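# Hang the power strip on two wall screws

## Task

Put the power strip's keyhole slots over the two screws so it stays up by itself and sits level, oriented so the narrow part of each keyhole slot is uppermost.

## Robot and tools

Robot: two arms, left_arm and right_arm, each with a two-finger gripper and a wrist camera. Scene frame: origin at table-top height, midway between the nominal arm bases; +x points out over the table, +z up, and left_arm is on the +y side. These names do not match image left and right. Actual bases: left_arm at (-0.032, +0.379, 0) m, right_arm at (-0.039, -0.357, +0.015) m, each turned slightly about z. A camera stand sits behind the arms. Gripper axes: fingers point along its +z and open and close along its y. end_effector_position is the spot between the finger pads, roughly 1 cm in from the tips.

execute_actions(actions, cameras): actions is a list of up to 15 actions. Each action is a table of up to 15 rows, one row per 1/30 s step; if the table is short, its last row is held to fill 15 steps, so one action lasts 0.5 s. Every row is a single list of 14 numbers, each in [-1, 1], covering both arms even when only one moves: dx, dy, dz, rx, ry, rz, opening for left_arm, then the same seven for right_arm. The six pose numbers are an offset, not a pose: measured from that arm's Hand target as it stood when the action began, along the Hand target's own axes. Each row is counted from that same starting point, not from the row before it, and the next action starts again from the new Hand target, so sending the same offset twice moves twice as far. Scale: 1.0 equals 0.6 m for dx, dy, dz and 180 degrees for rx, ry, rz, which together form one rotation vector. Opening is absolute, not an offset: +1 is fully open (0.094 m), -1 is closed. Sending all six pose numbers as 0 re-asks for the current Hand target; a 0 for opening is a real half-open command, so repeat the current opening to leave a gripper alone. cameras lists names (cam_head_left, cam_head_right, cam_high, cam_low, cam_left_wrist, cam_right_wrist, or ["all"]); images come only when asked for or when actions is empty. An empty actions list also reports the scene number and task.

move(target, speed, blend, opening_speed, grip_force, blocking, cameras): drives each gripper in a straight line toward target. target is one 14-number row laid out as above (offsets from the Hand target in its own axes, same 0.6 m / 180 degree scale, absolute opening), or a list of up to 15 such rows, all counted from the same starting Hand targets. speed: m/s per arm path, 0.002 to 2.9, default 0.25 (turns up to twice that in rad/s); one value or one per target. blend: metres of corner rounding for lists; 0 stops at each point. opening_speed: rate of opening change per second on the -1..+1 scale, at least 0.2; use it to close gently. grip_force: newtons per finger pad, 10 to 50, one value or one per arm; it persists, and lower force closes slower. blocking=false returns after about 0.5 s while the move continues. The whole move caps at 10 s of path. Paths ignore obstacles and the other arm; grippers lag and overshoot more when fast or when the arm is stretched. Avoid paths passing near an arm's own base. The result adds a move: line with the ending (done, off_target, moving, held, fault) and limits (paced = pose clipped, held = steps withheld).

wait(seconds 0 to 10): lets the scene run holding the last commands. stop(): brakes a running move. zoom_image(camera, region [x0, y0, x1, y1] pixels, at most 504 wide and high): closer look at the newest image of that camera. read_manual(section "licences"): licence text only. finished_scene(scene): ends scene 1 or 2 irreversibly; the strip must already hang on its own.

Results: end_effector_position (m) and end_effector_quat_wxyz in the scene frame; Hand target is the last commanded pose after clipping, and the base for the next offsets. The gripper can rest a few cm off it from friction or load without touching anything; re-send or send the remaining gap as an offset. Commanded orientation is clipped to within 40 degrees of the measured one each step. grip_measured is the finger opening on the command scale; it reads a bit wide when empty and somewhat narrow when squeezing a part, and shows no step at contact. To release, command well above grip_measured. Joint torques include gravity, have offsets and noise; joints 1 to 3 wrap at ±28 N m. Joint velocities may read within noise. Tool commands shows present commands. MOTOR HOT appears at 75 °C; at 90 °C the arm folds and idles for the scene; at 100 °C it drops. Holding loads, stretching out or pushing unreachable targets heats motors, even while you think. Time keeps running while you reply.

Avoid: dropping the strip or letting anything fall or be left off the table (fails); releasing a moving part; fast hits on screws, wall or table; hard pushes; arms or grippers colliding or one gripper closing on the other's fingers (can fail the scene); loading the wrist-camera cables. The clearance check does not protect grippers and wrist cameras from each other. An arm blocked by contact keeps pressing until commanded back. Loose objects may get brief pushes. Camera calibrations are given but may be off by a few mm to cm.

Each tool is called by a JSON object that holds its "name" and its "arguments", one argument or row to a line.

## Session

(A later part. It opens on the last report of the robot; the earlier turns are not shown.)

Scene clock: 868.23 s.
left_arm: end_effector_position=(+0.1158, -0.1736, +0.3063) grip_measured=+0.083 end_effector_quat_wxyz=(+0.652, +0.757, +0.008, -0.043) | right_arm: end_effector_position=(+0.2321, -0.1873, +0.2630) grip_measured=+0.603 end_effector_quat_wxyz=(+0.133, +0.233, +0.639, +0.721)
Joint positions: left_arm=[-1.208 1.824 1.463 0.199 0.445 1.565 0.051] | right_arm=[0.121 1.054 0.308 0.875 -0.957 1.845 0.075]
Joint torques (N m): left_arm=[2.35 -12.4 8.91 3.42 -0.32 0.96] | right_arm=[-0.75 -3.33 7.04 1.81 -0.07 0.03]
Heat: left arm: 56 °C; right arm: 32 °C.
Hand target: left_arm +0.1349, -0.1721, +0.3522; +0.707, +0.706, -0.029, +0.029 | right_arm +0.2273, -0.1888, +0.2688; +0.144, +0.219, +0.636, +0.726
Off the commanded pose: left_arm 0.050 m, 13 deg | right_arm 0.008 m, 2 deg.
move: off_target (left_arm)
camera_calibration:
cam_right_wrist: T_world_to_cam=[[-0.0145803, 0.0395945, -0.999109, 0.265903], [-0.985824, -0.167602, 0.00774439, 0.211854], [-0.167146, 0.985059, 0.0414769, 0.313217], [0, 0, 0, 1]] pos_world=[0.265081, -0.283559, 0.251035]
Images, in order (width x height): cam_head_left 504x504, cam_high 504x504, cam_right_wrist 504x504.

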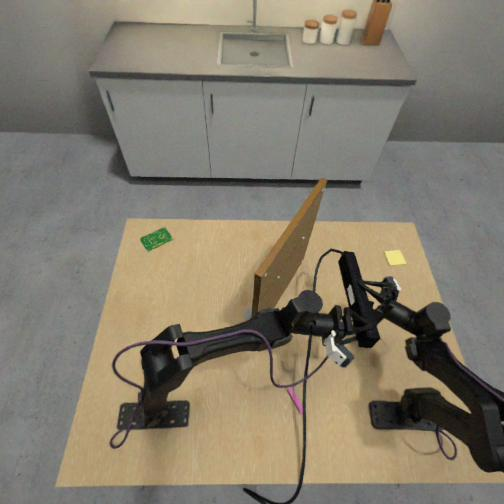

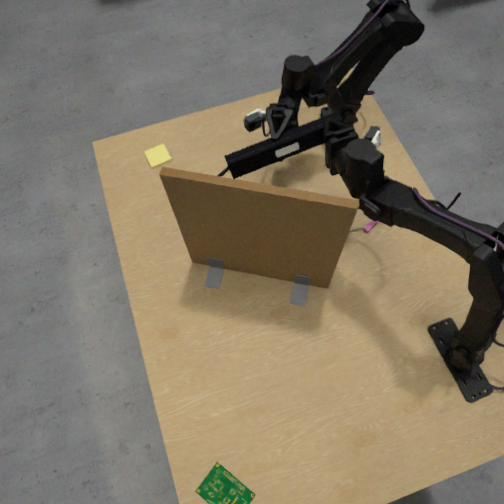

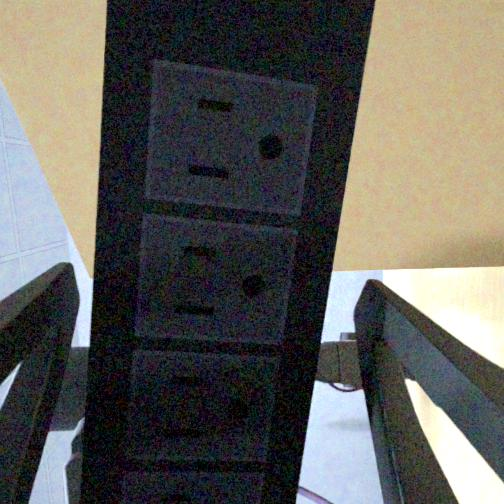

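{"name": "move", "arguments": {
  "target": [
    [0,0,0,0,0,0,-0.35,0,0.0,-0.015,0,0,0,0.6],
    [0,0,0,0,0,0,-0.35,0,0.0,-0.015,0,0,0,-0.4]
  ],
  "speed": 0.06,
  "opening_speed": 0.4,
  "cameras": ["cam_right_wrist","cam_high","cam_head_left"]
}}

{"name": "zoom_image", "arguments": {
  "camera": "cam_high",
  "region": [200, 80, 350, 200]
}}

Scene clock: 880.70 s.
left_arm: end_effector_position=(+0.1158, -0.1734, +0.3052) grip_measured=+0.083 end_effector_quat_wxyz=(+0.651, +0.758, +0.008, -0.043) | right_arm: end_effector_position=(+0.2274, -0.1954, +0.2640) grip_measured=+0.082 end_effector_quat_wxyz=(+0.132, +0.233, +0.637, +0.723)
Joint positions: left_arm=[-1.208 1.824 1.463 0.194 0.445 1.566 0.051] | right_arm=[0.076 1.028 0.291 0.886 -1 1.867 0.051]
Joint torques (N m): left_arm=[2.35 -12.57 8.69 3.39 -0.3 0.97] | right_arm=[-0.66 -3.04 7.02 1.7 -0.06 -0.06]
Heat: left arm: 57 °C; right arm: 33 °C.
Hand target: left_arm +0.1349, -0.1721, +0.3521; +0.707, +0.706, -0.029, +0.029 | right_arm +0.2228, -0.1965, +0.2679; +0.144, +0.219, +0.636, +0.726
Off the commanded pose: left_arm 0.051 m, 13 deg | right_arm 0.006 m, 2 deg.
move: off_target (left_arm)
camera_calibration:
cam_right_wrist: T_world_to_cam=[[-0.0135109, 0.0457868, -0.99886, 0.268007], [-0.985739, -0.168186, 0.00562396, 0.206301], [-0.167737, 0.984691, 0.0474062, 0.318966], [0, 0, 0, 1]] pos_world=[0.260483, -0.291657, 0.251421]
Images, in order (width x height): cam_head_left 504x504, cam_high 504x504, cam_right_wrist 504x504.

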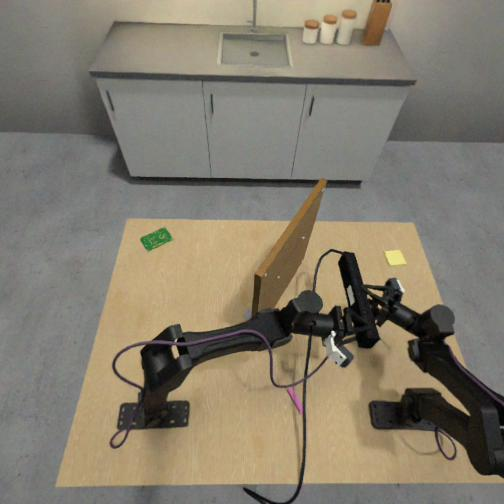

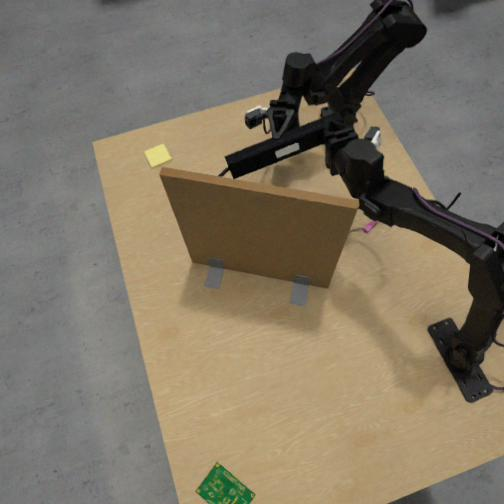

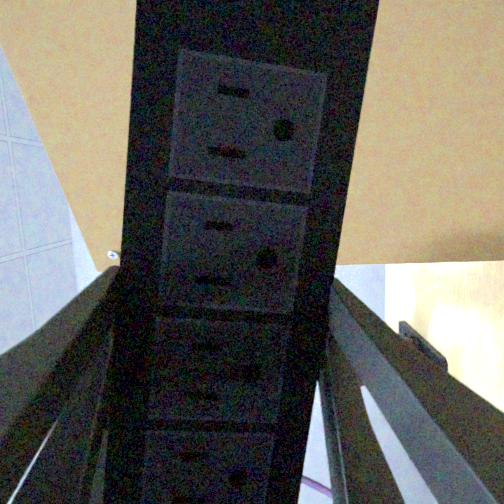

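Scaled by 3.360 from the camera's 504x504 image, which has a finer 720x720 frame.

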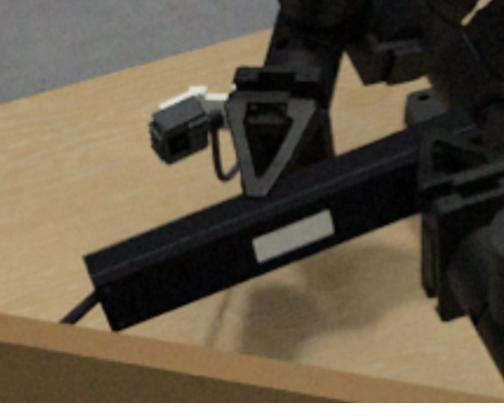

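{"name": "move", "arguments": {
  "target": [
    [0,-0.03,0,0,0,0,-0.35,0,0,0,0,0,0,-0.4],
    [0,-0.03,0,0,0,0,1,0,0,0,0,0,0,-0.4],
    [0,-0.03,-0.16,0,0,0,1,0,0,0,0,0,0,-0.4],
    [0,0.0,-0.4,0,0,0,1,0,0,0,0,0,0,-0.4]
  ],
  "speed": 0.15,
  "opening_speed": 1.0,
  "blend": [0,0,0.03,0],
  "cameras": ["all"]
}}

{"name": "zoom_image", "arguments": {
  "camera": "cam_head_left",
  "region": [310, 240, 410, 350]
}}

Scene clock: 896.87 s.
left_arm: end_effector_position=(+0.1385, +0.0648, +0.3563) grip_measured=+0.998 end_effector_quat_wxyz=(+0.710, +0.703, -0.029, +0.037) | right_arm: end_effector_position=(+0.2202, -0.1915, +0.2493) grip_measured=+0.078 end_effector_quat_wxyz=(+0.091, +0.247, +0.647, +0.716)
Joint positions: left_arm=[-0.709 1.066 0.839 0.244 0.883 1.651 0.094] | right_arm=[0.076 1.028 0.278 0.832 -1.044 1.88 0.051]
Joint torques (N m): left_arm=[0.51 -4.33 6.64 1.65 0.15 0.02] | right_arm=[-0.64 -3.89 8.32 2.06 0.37 -0.21]
Heat: left arm: 55 °C; right arm: 34 °C.
Hand target: left_arm +0.1348, +0.0679, +0.3519; +0.707, +0.706, -0.029, +0.029 | right_arm +0.2228, -0.1965, +0.2680; +0.144, +0.219, +0.636, +0.726
Off the commanded pose: left_arm 0.007 m, 1 deg | right_arm 0.019 m, 7 deg.
move: off_target (right_arm); target 2's new opening was sent with left_arm's hand 0.041 m and 11 deg from that target
camera_calibration:
cam_left_wrist: T_world_to_cam=[[-0.0450952, 0.0228025, -0.998722, 0.354651], [0.734986, 0.677851, -0.0177102, -0.124426], [0.676582, -0.734845, -0.0473274, 0.0650594], [0, 0, 0, 1]] pos_world=[0.0634266, 0.124064, 0.355073]
cam_right_wrist: T_world_to_cam=[[-0.0937605, 0.0428899, -0.994671, 0.26914], [-0.973833, -0.211698, 0.0826679, 0.169816], [-0.207024, 0.976394, 0.0616165, 0.318142], [0, 0, 0, 1]] pos_world=[0.25647, -0.286225, 0.234065]

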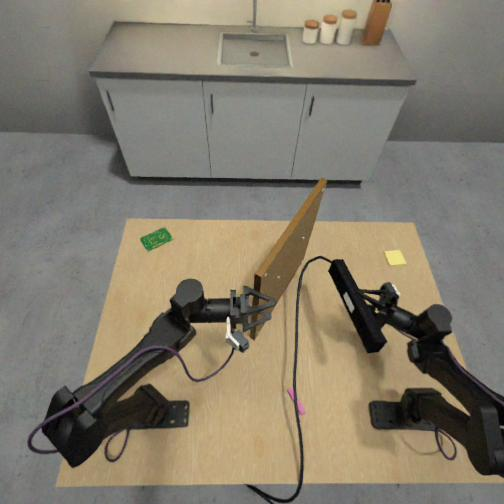

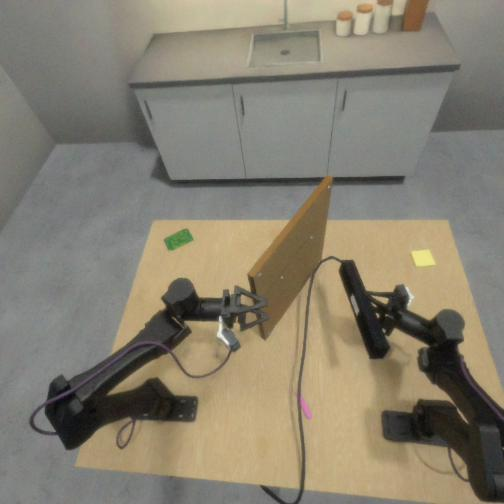

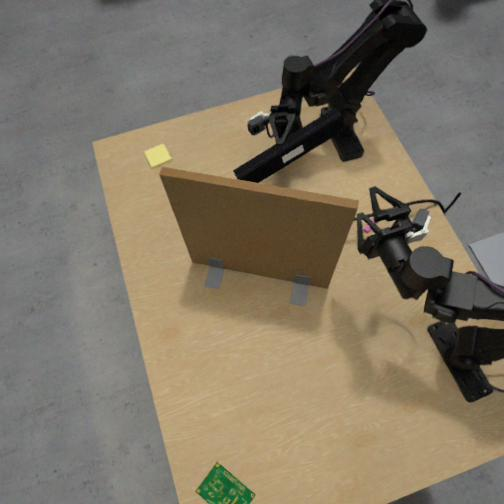

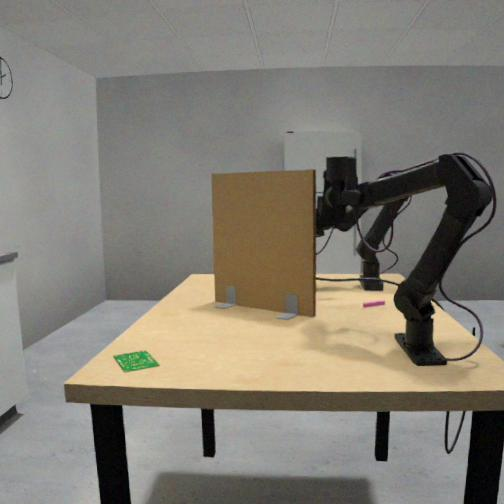

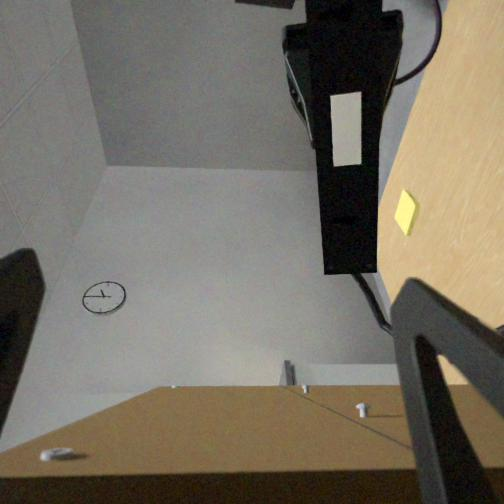

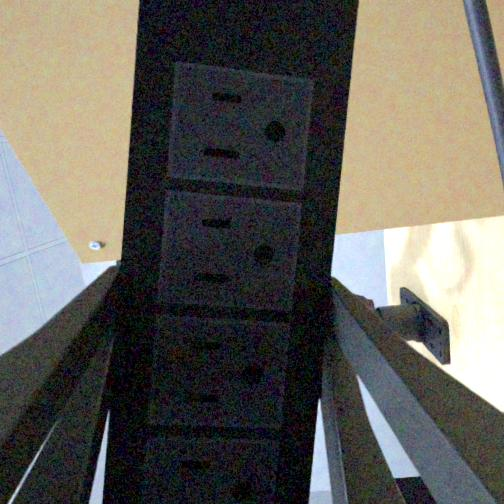

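Scaled by 4.582 from the camera's 504x504 image, which has a finer 720x720 frame.

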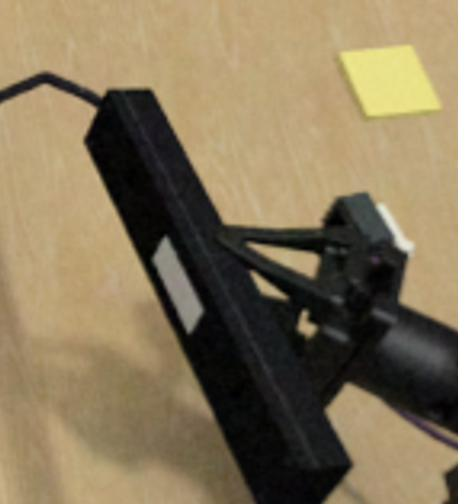

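{"name": "move", "arguments": {
  "target": [0,0,0,0,0,0,1,-0.029,0.006,0.188,0.019,-0.158,-0.05,-0.4],
  "speed": 0.1,
  "cameras": ["cam_right_wrist","cam_left_wrist","cam_head_left","cam_head_right"]
}}

{"name": "zoom_image", "arguments": {
  "camera": "cam_head_left",
  "region": [240, 170, 400, 330]
}}

{"name": "zoom_image", "arguments": {
  "camera": "cam_head_right",
  "region": [240, 170, 400, 330]
}}

Scene clock: 960.43 s.
left_arm: end_effector_position=(+0.1384, +0.0648, +0.3562) grip_measured=+0.998 end_effector_quat_wxyz=(+0.710, +0.703, -0.029, +0.037) | right_arm: end_effector_position=(+0.2672, -0.1076, +0.2144) grip_measured=+0.078 end_effector_quat_wxyz=(+0.272, +0.362, +0.687, +0.568)
Joint positions: left_arm=[-0.709 1.066 0.839 0.243 0.884 1.651 0.094] | right_arm=[0.759 1.2 0.495 0.496 0.075 1.626 0.051]
Joint torques (N m): left_arm=[0.54 -4.38 6.75 1.65 0.18 -0.03] | right_arm=[-0.59 -3.6 15.09 3.08 0.88 -0.39]
Heat: left arm: 45 °C; right arm: 41 °C.
Hand target: left_arm +0.1347, +0.0679, +0.3519; +0.707, +0.706, -0.029, +0.029 | right_arm +0.2945, -0.1085, +0.2799; +0.345, +0.344, +0.617, +0.618
Off the commanded pose: left_arm 0.006 m, 1 deg | right_arm 0.071 m, 13 deg.
move: off_target (right_arm)
camera_calibration:
cam_left_wrist: T_world_to_cam=[[-0.0456246, 0.0232855, -0.998687, 0.354503], [0.735502, 0.677288, -0.0178094, -0.124348], [0.675984, -0.735349, -0.0480276, 0.0655458], [0, 0, 0, 1]] pos_world=[0.0633242, 0.124164, 0.354971]
cam_right_wrist: T_world_to_cam=[[-0.144597, -0.227302, -0.963029, 0.212984], [-0.968187, 0.233371, 0.0902894, 0.280952], [0.20422, 0.945448, -0.253815, 0.202481], [0, 0, 0, 1]] pos_world=[0.261461, -0.20859, 0.231136]
Images, in order (width x height): cam_head_left 504x504, cam_head_right 504x504, cam_left_wrist 504x504, cam_right_wrist 504x504.

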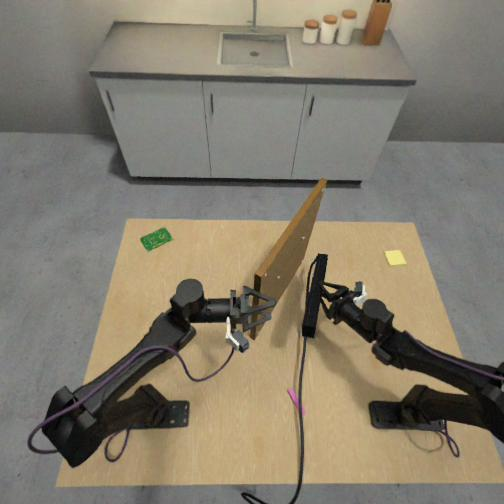

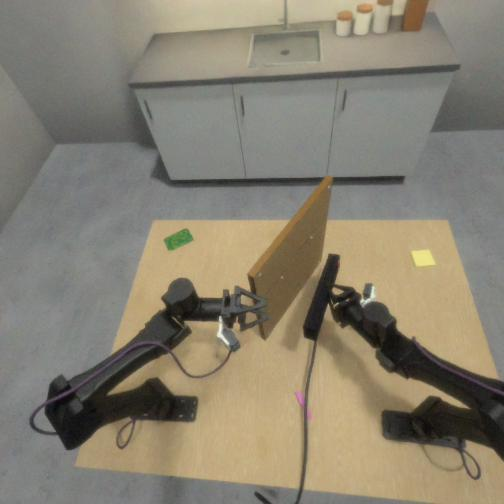

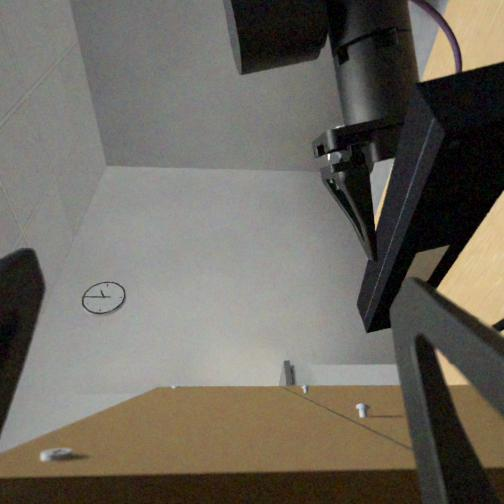

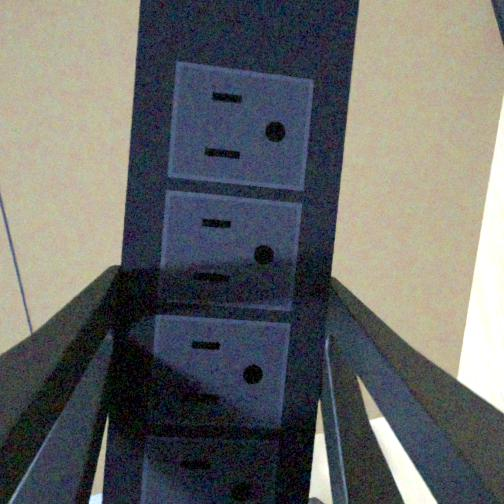

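Scaled by 3.150 from the camera's 504x504 image, which has a finer 720x720 frame.

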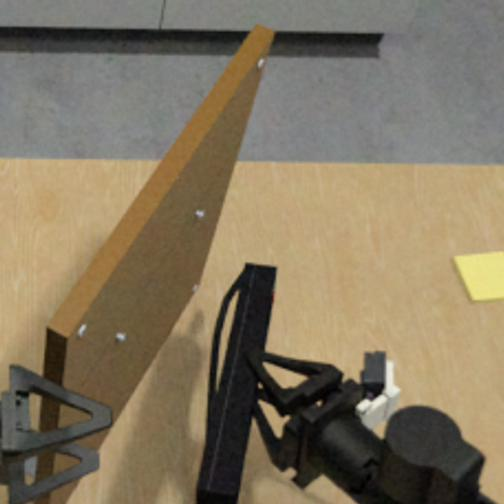

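Scaled by 3.150 from the camera's 504x504 image, which has a finer 720x720 frame.

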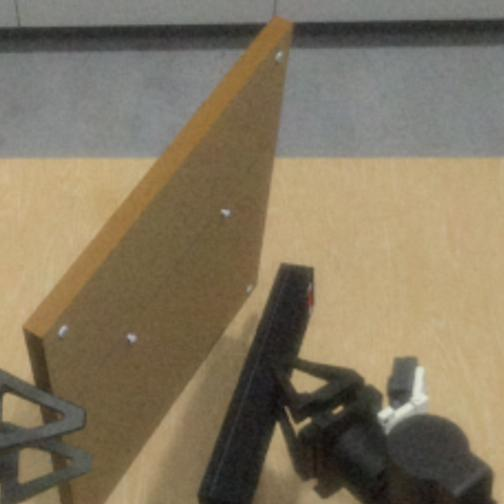

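{"name": "move", "arguments": {
  "target": [0,0,0,0,0,0,1,-0.016,0.075,0.039,-0.067,-0.026,-0.01,-0.4],
  "speed": 0.08,
  "cameras": ["cam_right_wrist","cam_left_wrist","cam_head_left","cam_head_right"]
}}

{"name": "zoom_image", "arguments": {
  "camera": "cam_head_left",
  "region": [240, 170, 400, 330]
}}

{"name": "zoom_image", "arguments": {
  "camera": "cam_head_right",
  "region": [240, 170, 400, 330]
}}

Scene clock: 982.33 s.
left_arm: end_effector_position=(+0.1384, +0.0648, +0.3562) grip_measured=+0.998 end_effector_quat_wxyz=(+0.710, +0.703, -0.029, +0.037) | right_arm: end_effector_position=(+0.3019, -0.0979, +0.2574) grip_measured=+0.078 end_effector_quat_wxyz=(+0.357, +0.338, +0.622, +0.610)
Joint positions: left_arm=[-0.709 1.066 0.839 0.243 0.884 1.651 0.094] | right_arm=[0.768 1.362 0.563 0.797 0.182 1.539 0.051]
Joint torques (N m): left_arm=[0.83 -4.38 6.56 1.67 0.18 -0.01] | right_arm=[-1.51 -4.66 14.48 3.16 0.53 -0.32]
Heat: left arm: 44 °C; right arm: 50 °C.
Hand target: left_arm +0.1347, +0.0679, +0.3519; +0.707, +0.706, -0.029, +0.029 | right_arm +0.3195, -0.1045, +0.3248; +0.414, +0.321, +0.540, +0.659
Off the commanded pose: left_arm 0.006 m, 1 deg | right_arm 0.070 m, 13 deg.
move: off_target (right_arm)
camera_calibration:
cam_left_wrist: T_world_to_cam=[[-0.0456246, 0.0232855, -0.998687, 0.354503], [0.735502, 0.677288, -0.0178094, -0.124348], [0.675984, -0.735349, -0.0480276, 0.0655458], [0, 0, 0, 1]] pos_world=[0.0633242, 0.124164, 0.354971]
cam_right_wrist: T_world_to_cam=[[0.0436805, -0.167588, -0.984889, 0.216195], [-0.94286, 0.319029, -0.0961023, 0.357111], [0.330314, 0.93281, -0.144077, 0.129589], [0, 0, 0, 1]] pos_world=[0.284457, -0.198579, 0.265918]
Images, in order (width x height): cam_head_left 504x504, cam_head_right 504x504, cam_left_wrist 504x504, cam_right_wrist 504x504.

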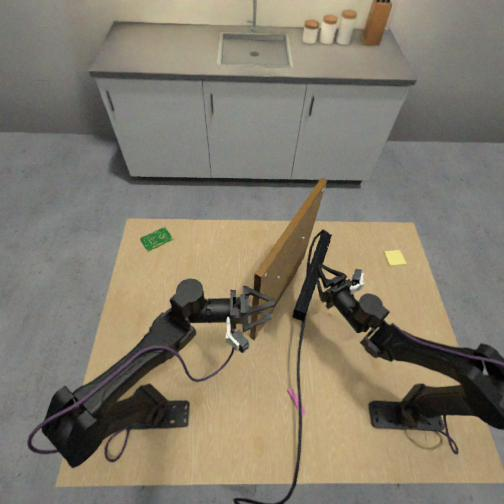

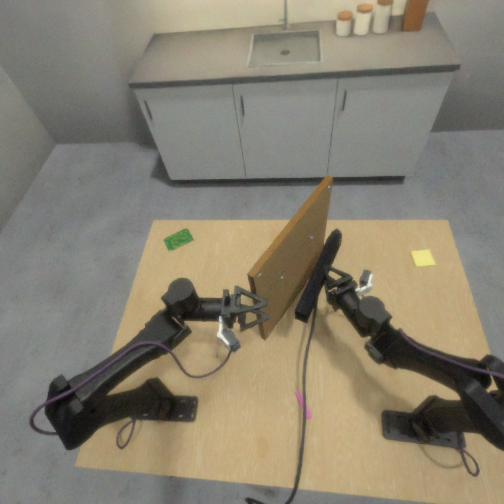

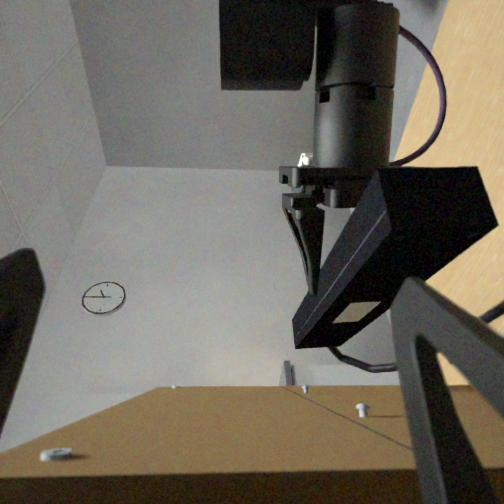

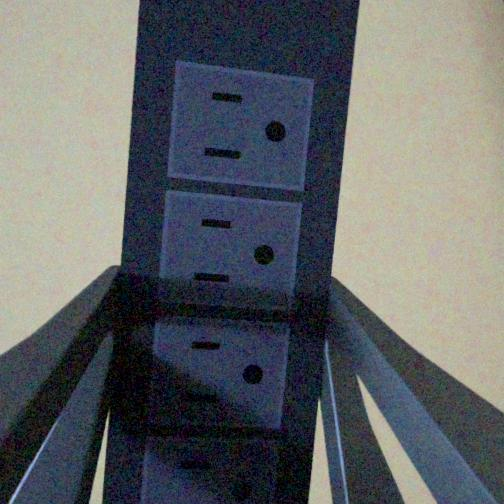

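Scaled by 3.150 from the camera's 504x504 image, which has a finer 720x720 frame.

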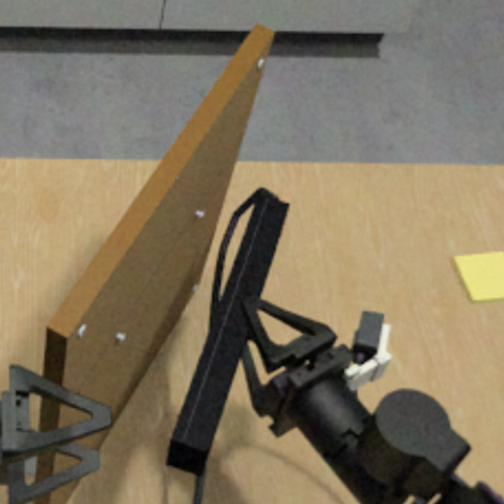

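Scaled by 3.150 from the camera's 504x504 image, which has a finer 720x720 frame.

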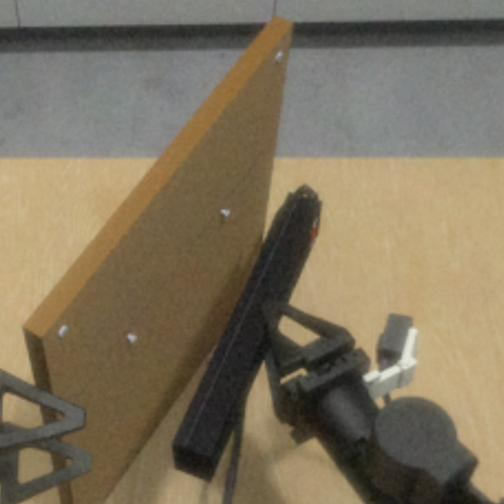

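{"name": "move", "arguments": {
  "target": [0,0,0,0,0,0,1,-0.01,-0.01,0.044,0.001,-0.049,-0.01,-0.4],
  "speed": 0.06,
  "cameras": ["cam_left_wrist","cam_head_left","cam_head_right"]
}}

{"name": "zoom_image", "arguments": {
  "camera": "cam_head_left",
  "region": [240, 200, 360, 330]
}}

{"name": "zoom_image", "arguments": {
  "camera": "cam_head_right",
  "region": [240, 200, 360, 330]
}}

{"name": "zoom_image", "arguments": {
  "camera": "cam_left_wrist",
  "region": [230, 220, 480, 470]
}}

Scene clock: 1034.17 s.
left_arm: end_effector_position=(+0.1384, +0.0648, +0.3562) grip_measured=+0.998 end_effector_quat_wxyz=(+0.710, +0.703, -0.029, +0.037) | right_arm: end_effector_position=(+0.3360, -0.0956, +0.2655) grip_measured=+0.078 end_effector_quat_wxyz=(+0.426, +0.376, +0.586, +0.578)
Joint positions: left_arm=[-0.709 1.066 0.839 0.243 0.884 1.651 0.094] | right_arm=[0.802 1.513 0.687 0.861 0.394 1.492 0.051]
Joint torques (N m): left_arm=[0.58 -4.3 6.64 1.67 0.24 0] | right_arm=[-0.36 -5.76 14.19 3 0.38 -0.29]
Heat: left arm: 42 °C; right arm: 51 °C.
Hand target: left_arm +0.1347, +0.0679, +0.3519; +0.707, +0.706, -0.029, +0.029 | right_arm +0.3463, -0.0974, +0.3246; +0.463, +0.363, +0.513, +0.625
Off the commanded pose: left_arm 0.006 m, 1 deg | right_arm 0.060 m, 11 deg.
move: off_target (right_arm)
camera_calibration:
cam_left_wrist: T_world_to_cam=[[-0.0456246, 0.0232855, -0.998687, 0.354503], [0.735502, 0.677288, -0.0178094, -0.124348], [0.675984, -0.735349, -0.0480276, 0.0655458], [0, 0, 0, 1]] pos_world=[0.0633242, 0.124164, 0.354971]
Images, in order (width x height): cam_head_left 504x504, cam_head_right 504x504, cam_left_wrist 504x504.

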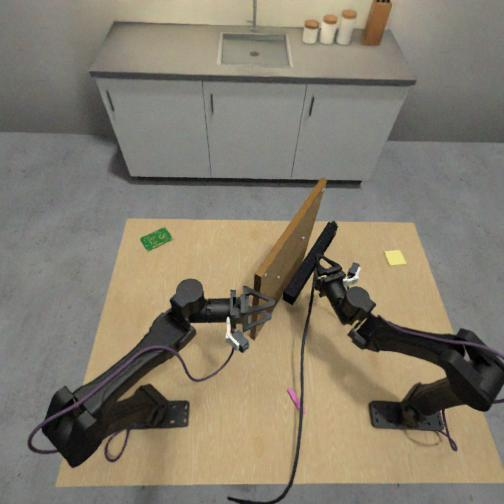

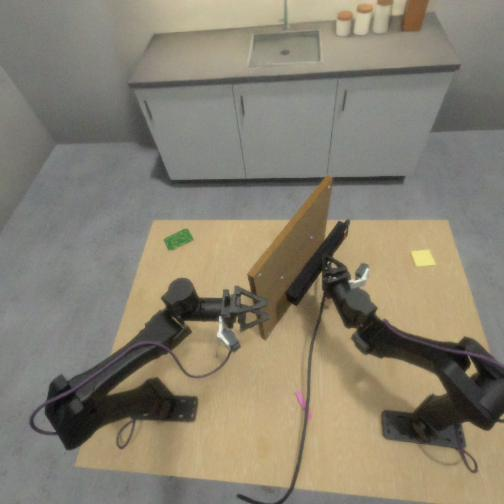

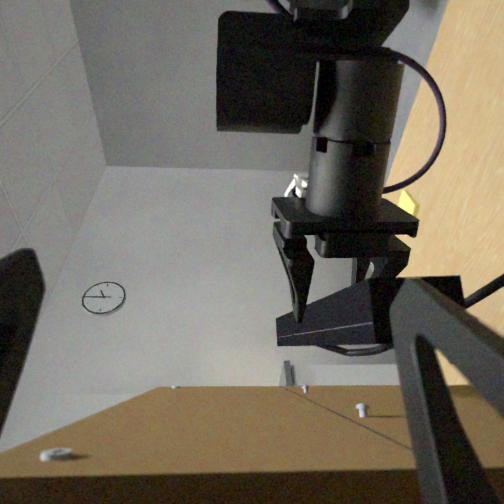

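Scaled by 3.877 from the camera's 504x504 image, which has a finer 720x720 frame.

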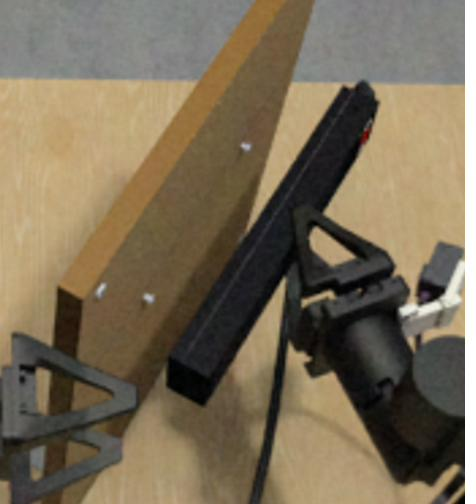

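Scaled by 3.877 from the camera's 504x504 image, which has a finer 720x720 frame.

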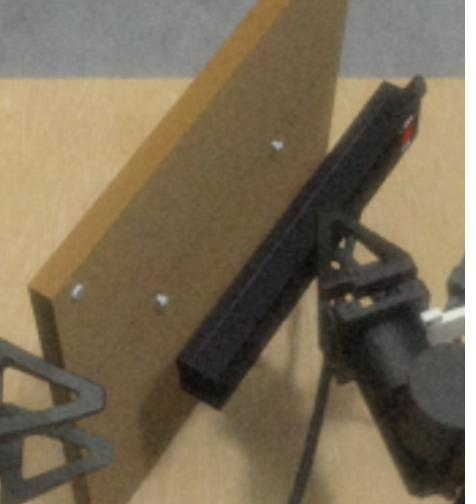

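Scaled by 2.016 from the camera's 504x504 image, which has a finer 720x720 frame.

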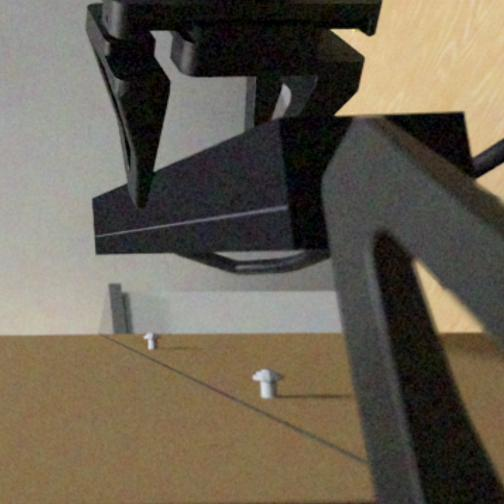

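{"name": "move", "arguments": {
  "target": [0,0,0,0,0,0,1,0.039,0.047,-0.026,0.0073,-0.0016,0.0082,-0.4],
  "speed": 0.06,
  "cameras": ["cam_left_wrist","cam_head_left","cam_head_right"]
}}

{"name": "zoom_image", "arguments": {
  "camera": "cam_head_left",
  "region": [240, 200, 360, 330]
}}

{"name": "zoom_image", "arguments": {
  "camera": "cam_head_right",
  "region": [240, 200, 360, 330]
}}

{"name": "zoom_image", "arguments": {
  "camera": "cam_left_wrist",
  "region": [230, 220, 480, 470]
}}

Scene clock: 1099.50 s.
left_arm: end_effector_position=(+0.1384, +0.0648, +0.3562) grip_measured=+0.998 end_effector_quat_wxyz=(+0.710, +0.703, -0.029, +0.037) | right_arm: end_effector_position=(+0.3176, -0.0739, +0.2855) grip_measured=+0.078 end_effector_quat_wxyz=(+0.429, +0.381, +0.580, +0.578)
Joint positions: left_arm=[-0.709 1.066 0.839 0.243 0.884 1.651 0.094] | right_arm=[0.909 1.486 0.749 0.779 0.515 1.492 0.051]
Joint torques (N m): left_arm=[0.66 -4.25 6.57 1.61 0.21 0] | right_arm=[-0.24 -9.87 13.7 2.47 0.29 -0.23]
Heat: left arm: 40 °C; right arm: 57 °C.
Hand target: left_arm +0.1347, +0.0679, +0.3519; +0.707, +0.706, -0.029, +0.029 | right_arm +0.3189, -0.0812, +0.3485; +0.452, +0.377, +0.514, +0.624
Off the commanded pose: left_arm 0.006 m, 1 deg | right_arm 0.063 m, 10 deg.
move: off_target (right_arm)
camera_calibration:
cam_left_wrist: T_world_to_cam=[[-0.0456246, 0.0232855, -0.998687, 0.354503], [0.735502, 0.677288, -0.0178094, -0.124348], [0.675984, -0.735349, -0.0480276, 0.0655458], [0, 0, 0, 1]] pos_world=[0.0633242, 0.124164, 0.354971]
Images, in order (width x height): cam_head_left 504x504, cam_head_right 504x504, cam_left_wrist 504x504.

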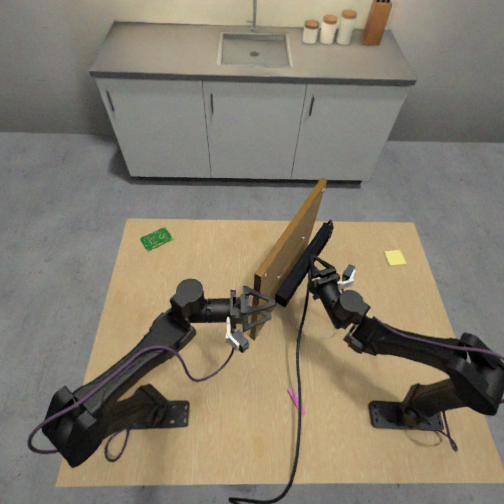

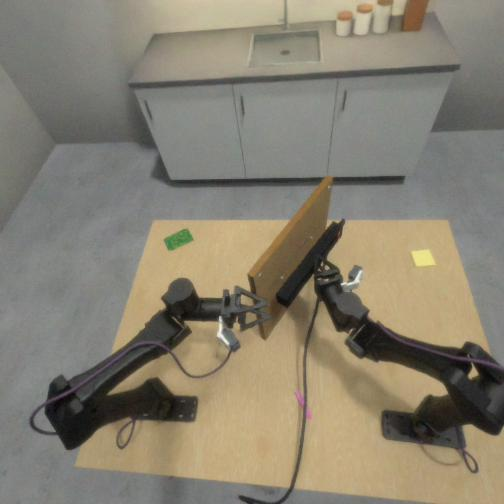

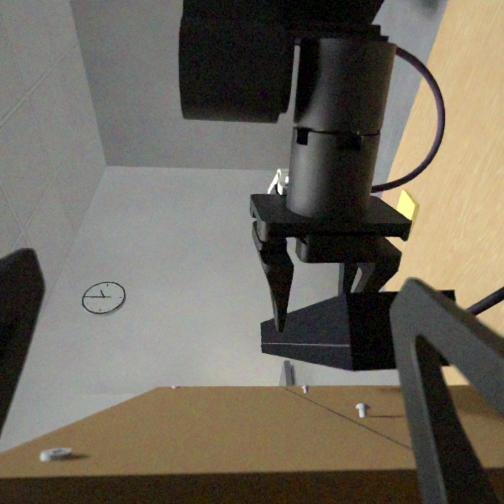

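Scaled by 3.877 from the camera's 504x504 image, which has a finer 720x720 frame.

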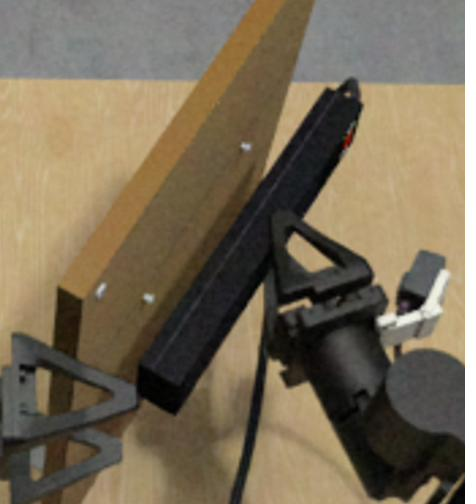

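Scaled by 3.877 from the camera's 504x504 image, which has a finer 720x720 frame.

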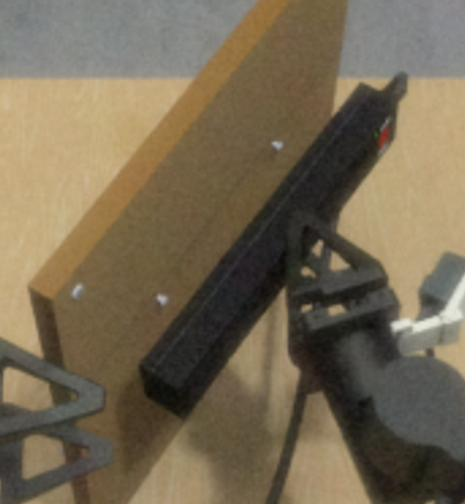

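Scaled by 2.016 from the camera's 504x504 image, which has a finer 720x720 frame.

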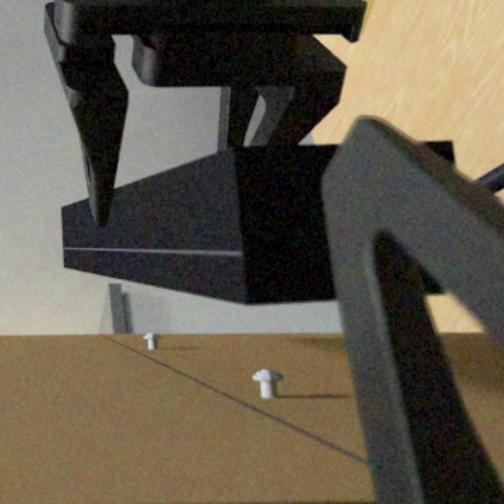

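{"name": "move", "arguments": {
  "target": [0,0,0,0,0,0,1,0.0195,-0.0067,0.0083,0.0086,0.0107,0.0119,-0.4],
  "speed": 0.06,
  "cameras": ["cam_left_wrist","cam_head_left","cam_head_right"]
}}

{"name": "zoom_image", "arguments": {
  "camera": "cam_head_left",
  "region": [240, 200, 360, 330]
}}

{"name": "zoom_image", "arguments": {
  "camera": "cam_head_right",
  "region": [240, 200, 360, 330]
}}

{"name": "zoom_image", "arguments": {
  "camera": "cam_left_wrist",
  "region": [230, 270, 430, 470]
}}

Scene clock: 1142.93 s.
left_arm: end_effector_position=(+0.1384, +0.0648, +0.3562) grip_measured=+0.998 end_effector_quat_wxyz=(+0.710, +0.703, -0.029, +0.037) | right_arm: end_effector_position=(+0.3182, -0.0689, +0.2898) grip_measured=+0.078 end_effector_quat_wxyz=(+0.414, +0.391, +0.579, +0.584)
Joint positions: left_arm=[-0.709 1.066 0.839 0.243 0.884 1.651 0.094] | right_arm=[0.914 1.484 0.781 0.731 0.511 1.534 0.051]
Joint torques (N m): left_arm=[0.85 -4.33 6.6 1.69 0.2 -0.03] | right_arm=[-0.03 -8.03 14.15 2.48 0.06 -0.17]
Heat: left arm: 39 °C; right arm: 53 °C.
Hand target: left_arm +0.1347, +0.0679, +0.3519; +0.707, +0.706, -0.029, +0.029 | right_arm +0.3206, -0.0684, +0.3456; +0.427, +0.382, +0.522, +0.632
Off the commanded pose: left_arm 0.006 m, 1 deg | right_arm 0.056 m, 9 deg.
move: off_target (right_arm)
camera_calibration:
cam_left_wrist: T_world_to_cam=[[-0.0456246, 0.0232855, -0.998687, 0.354503], [0.735502, 0.677288, -0.0178094, -0.124348], [0.675984, -0.735349, -0.0480276, 0.0655458], [0, 0, 0, 1]] pos_world=[0.0633242, 0.124164, 0.354971]
Images, in order (width x height): cam_head_left 504x504, cam_head_right 504x504, cam_left_wrist 504x504.

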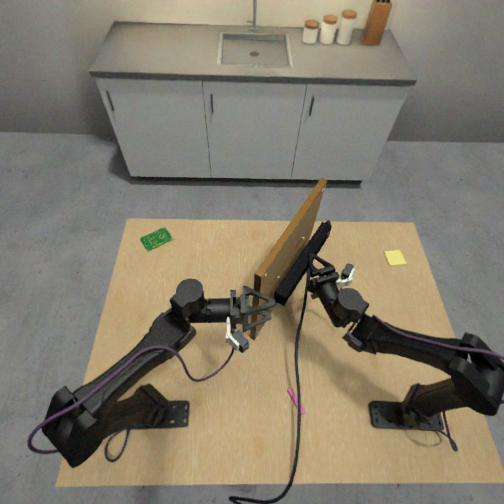

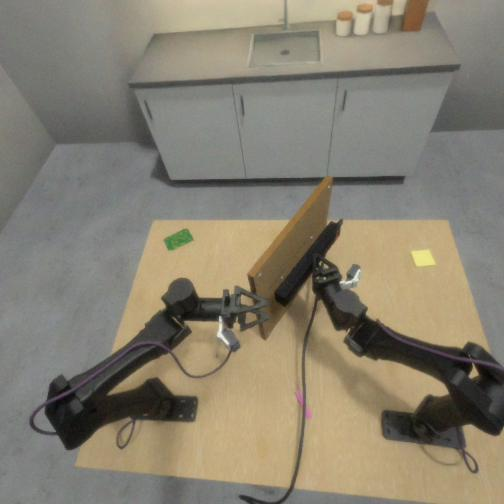

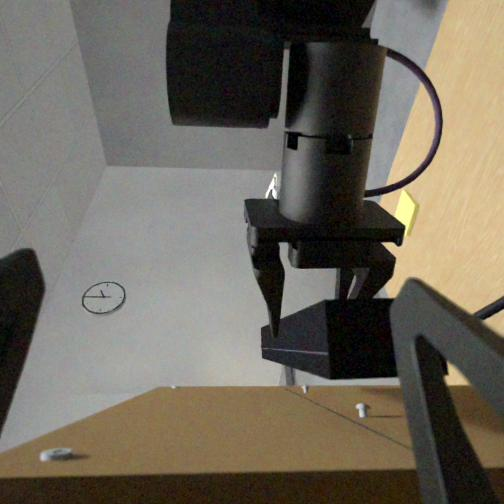

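Scaled by 3.877 from the camera's 504x504 image, which has a finer 720x720 frame.

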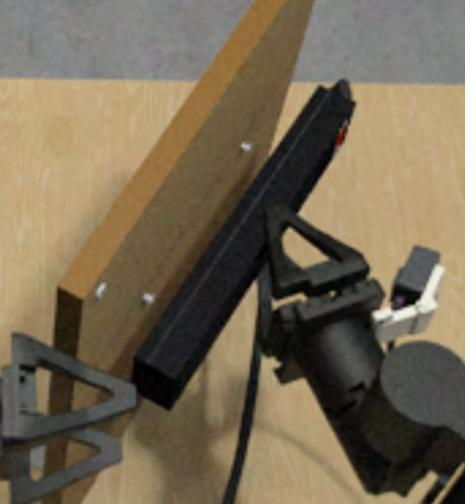

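Scaled by 3.877 from the camera's 504x504 image, which has a finer 720x720 frame.

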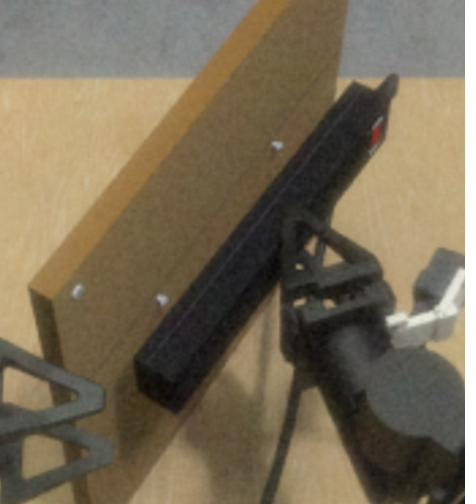

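Scaled by 2.520 from the camera's 504x504 image, which has a finer 720x720 frame.

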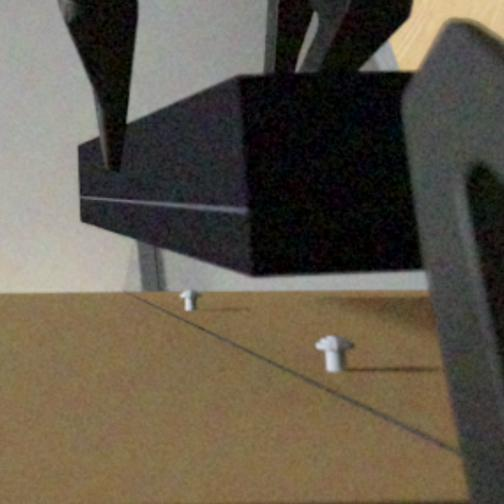

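{"name": "move", "arguments": {
  "target": [0,0,0,0,0,0,1,0.0127,-0.0122,0.009,0.0002,0.0066,0.0011,-0.4],
  "speed": 0.05,
  "cameras": ["cam_left_wrist","cam_head_left","cam_head_right"]
}}

{"name": "zoom_image", "arguments": {
  "camera": "cam_head_left",
  "region": [240, 200, 360, 330]
}}

{"name": "zoom_image", "arguments": {
  "camera": "cam_head_right",
  "region": [240, 200, 360, 330]
}}

{"name": "zoom_image", "arguments": {
  "camera": "cam_left_wrist",
  "region": [230, 270, 430, 470]
}}

Scene clock: 1165.33 s.
left_arm: end_effector_position=(+0.1384, +0.0648, +0.3562) grip_measured=+0.998 end_effector_quat_wxyz=(+0.710, +0.703, -0.029, +0.037) | right_arm: end_effector_position=(+0.3185, -0.0639, +0.2890) grip_measured=+0.078 end_effector_quat_wxyz=(+0.407, +0.387, +0.582, +0.588)
Joint positions: left_arm=[-0.709 1.066 0.839 0.243 0.884 1.651 0.094] | right_arm=[0.914 1.494 0.789 0.73 0.493 1.539 0.051]
Joint torques (N m): left_arm=[0.55 -4.3 6.45 1.63 0.14 -0.01] | right_arm=[0.12 -5.86 14.3 2.7 0.09 -0.16]
Heat: left arm: 38 °C; right arm: 52 °C.
Hand target: left_arm +0.1347, +0.0679, +0.3519; +0.707, +0.706, -0.029, +0.029 | right_arm +0.3241, -0.0588, +0.3396; +0.420, +0.376, +0.526, +0.636
Off the commanded pose: left_arm 0.006 m, 1 deg | right_arm 0.051 m, 9 deg.
move: off_target (right_arm)
camera_calibration:
cam_left_wrist: T_world_to_cam=[[-0.0456246, 0.0232855, -0.998687, 0.354503], [0.735502, 0.677288, -0.0178094, -0.124348], [0.675984, -0.735349, -0.0480276, 0.0655458], [0, 0, 0, 1]] pos_world=[0.0633242, 0.124164, 0.354971]
Images, in order (width x height): cam_head_left 504x504, cam_head_right 504x504, cam_left_wrist 504x504.

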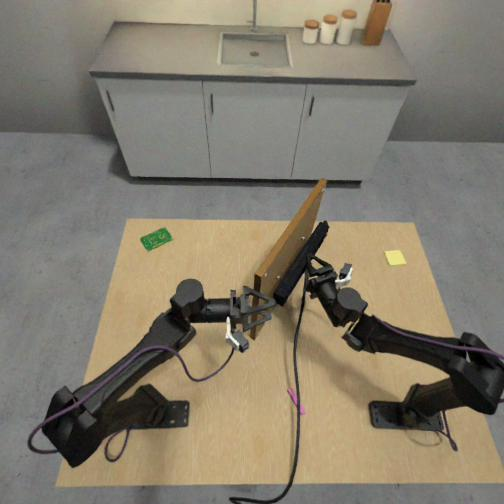

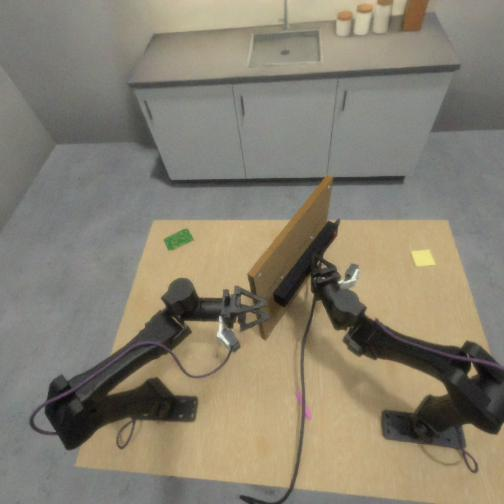

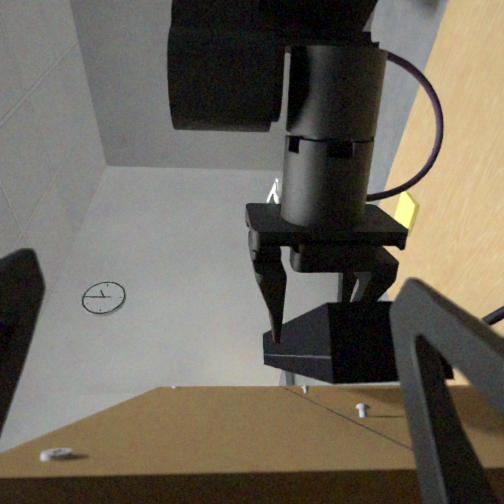

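Scaled by 3.877 from the camera's 504x504 image, which has a finer 720x720 frame.

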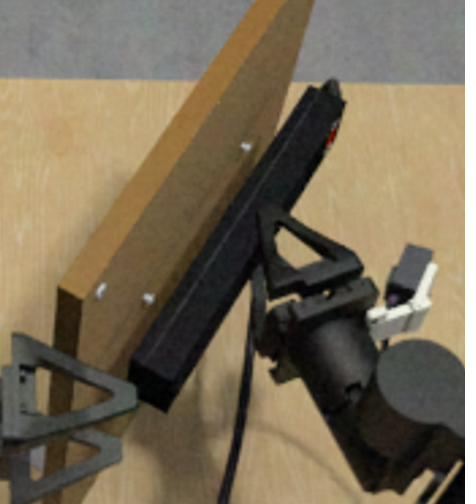

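Scaled by 3.877 from the camera's 504x504 image, which has a finer 720x720 frame.

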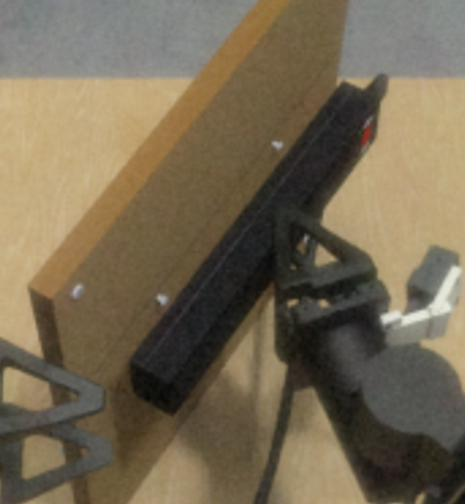

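Scaled by 2.520 from the camera's 504x504 image, which has a finer 720x720 frame.

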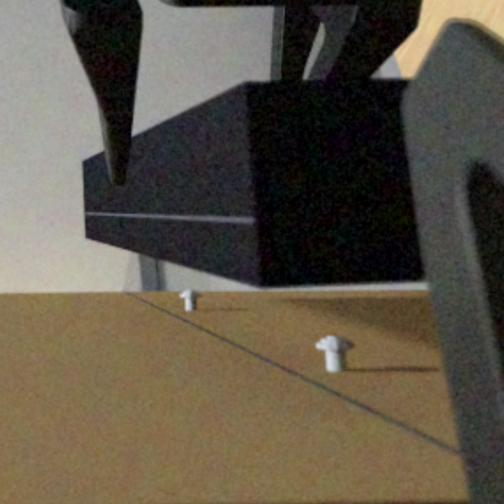

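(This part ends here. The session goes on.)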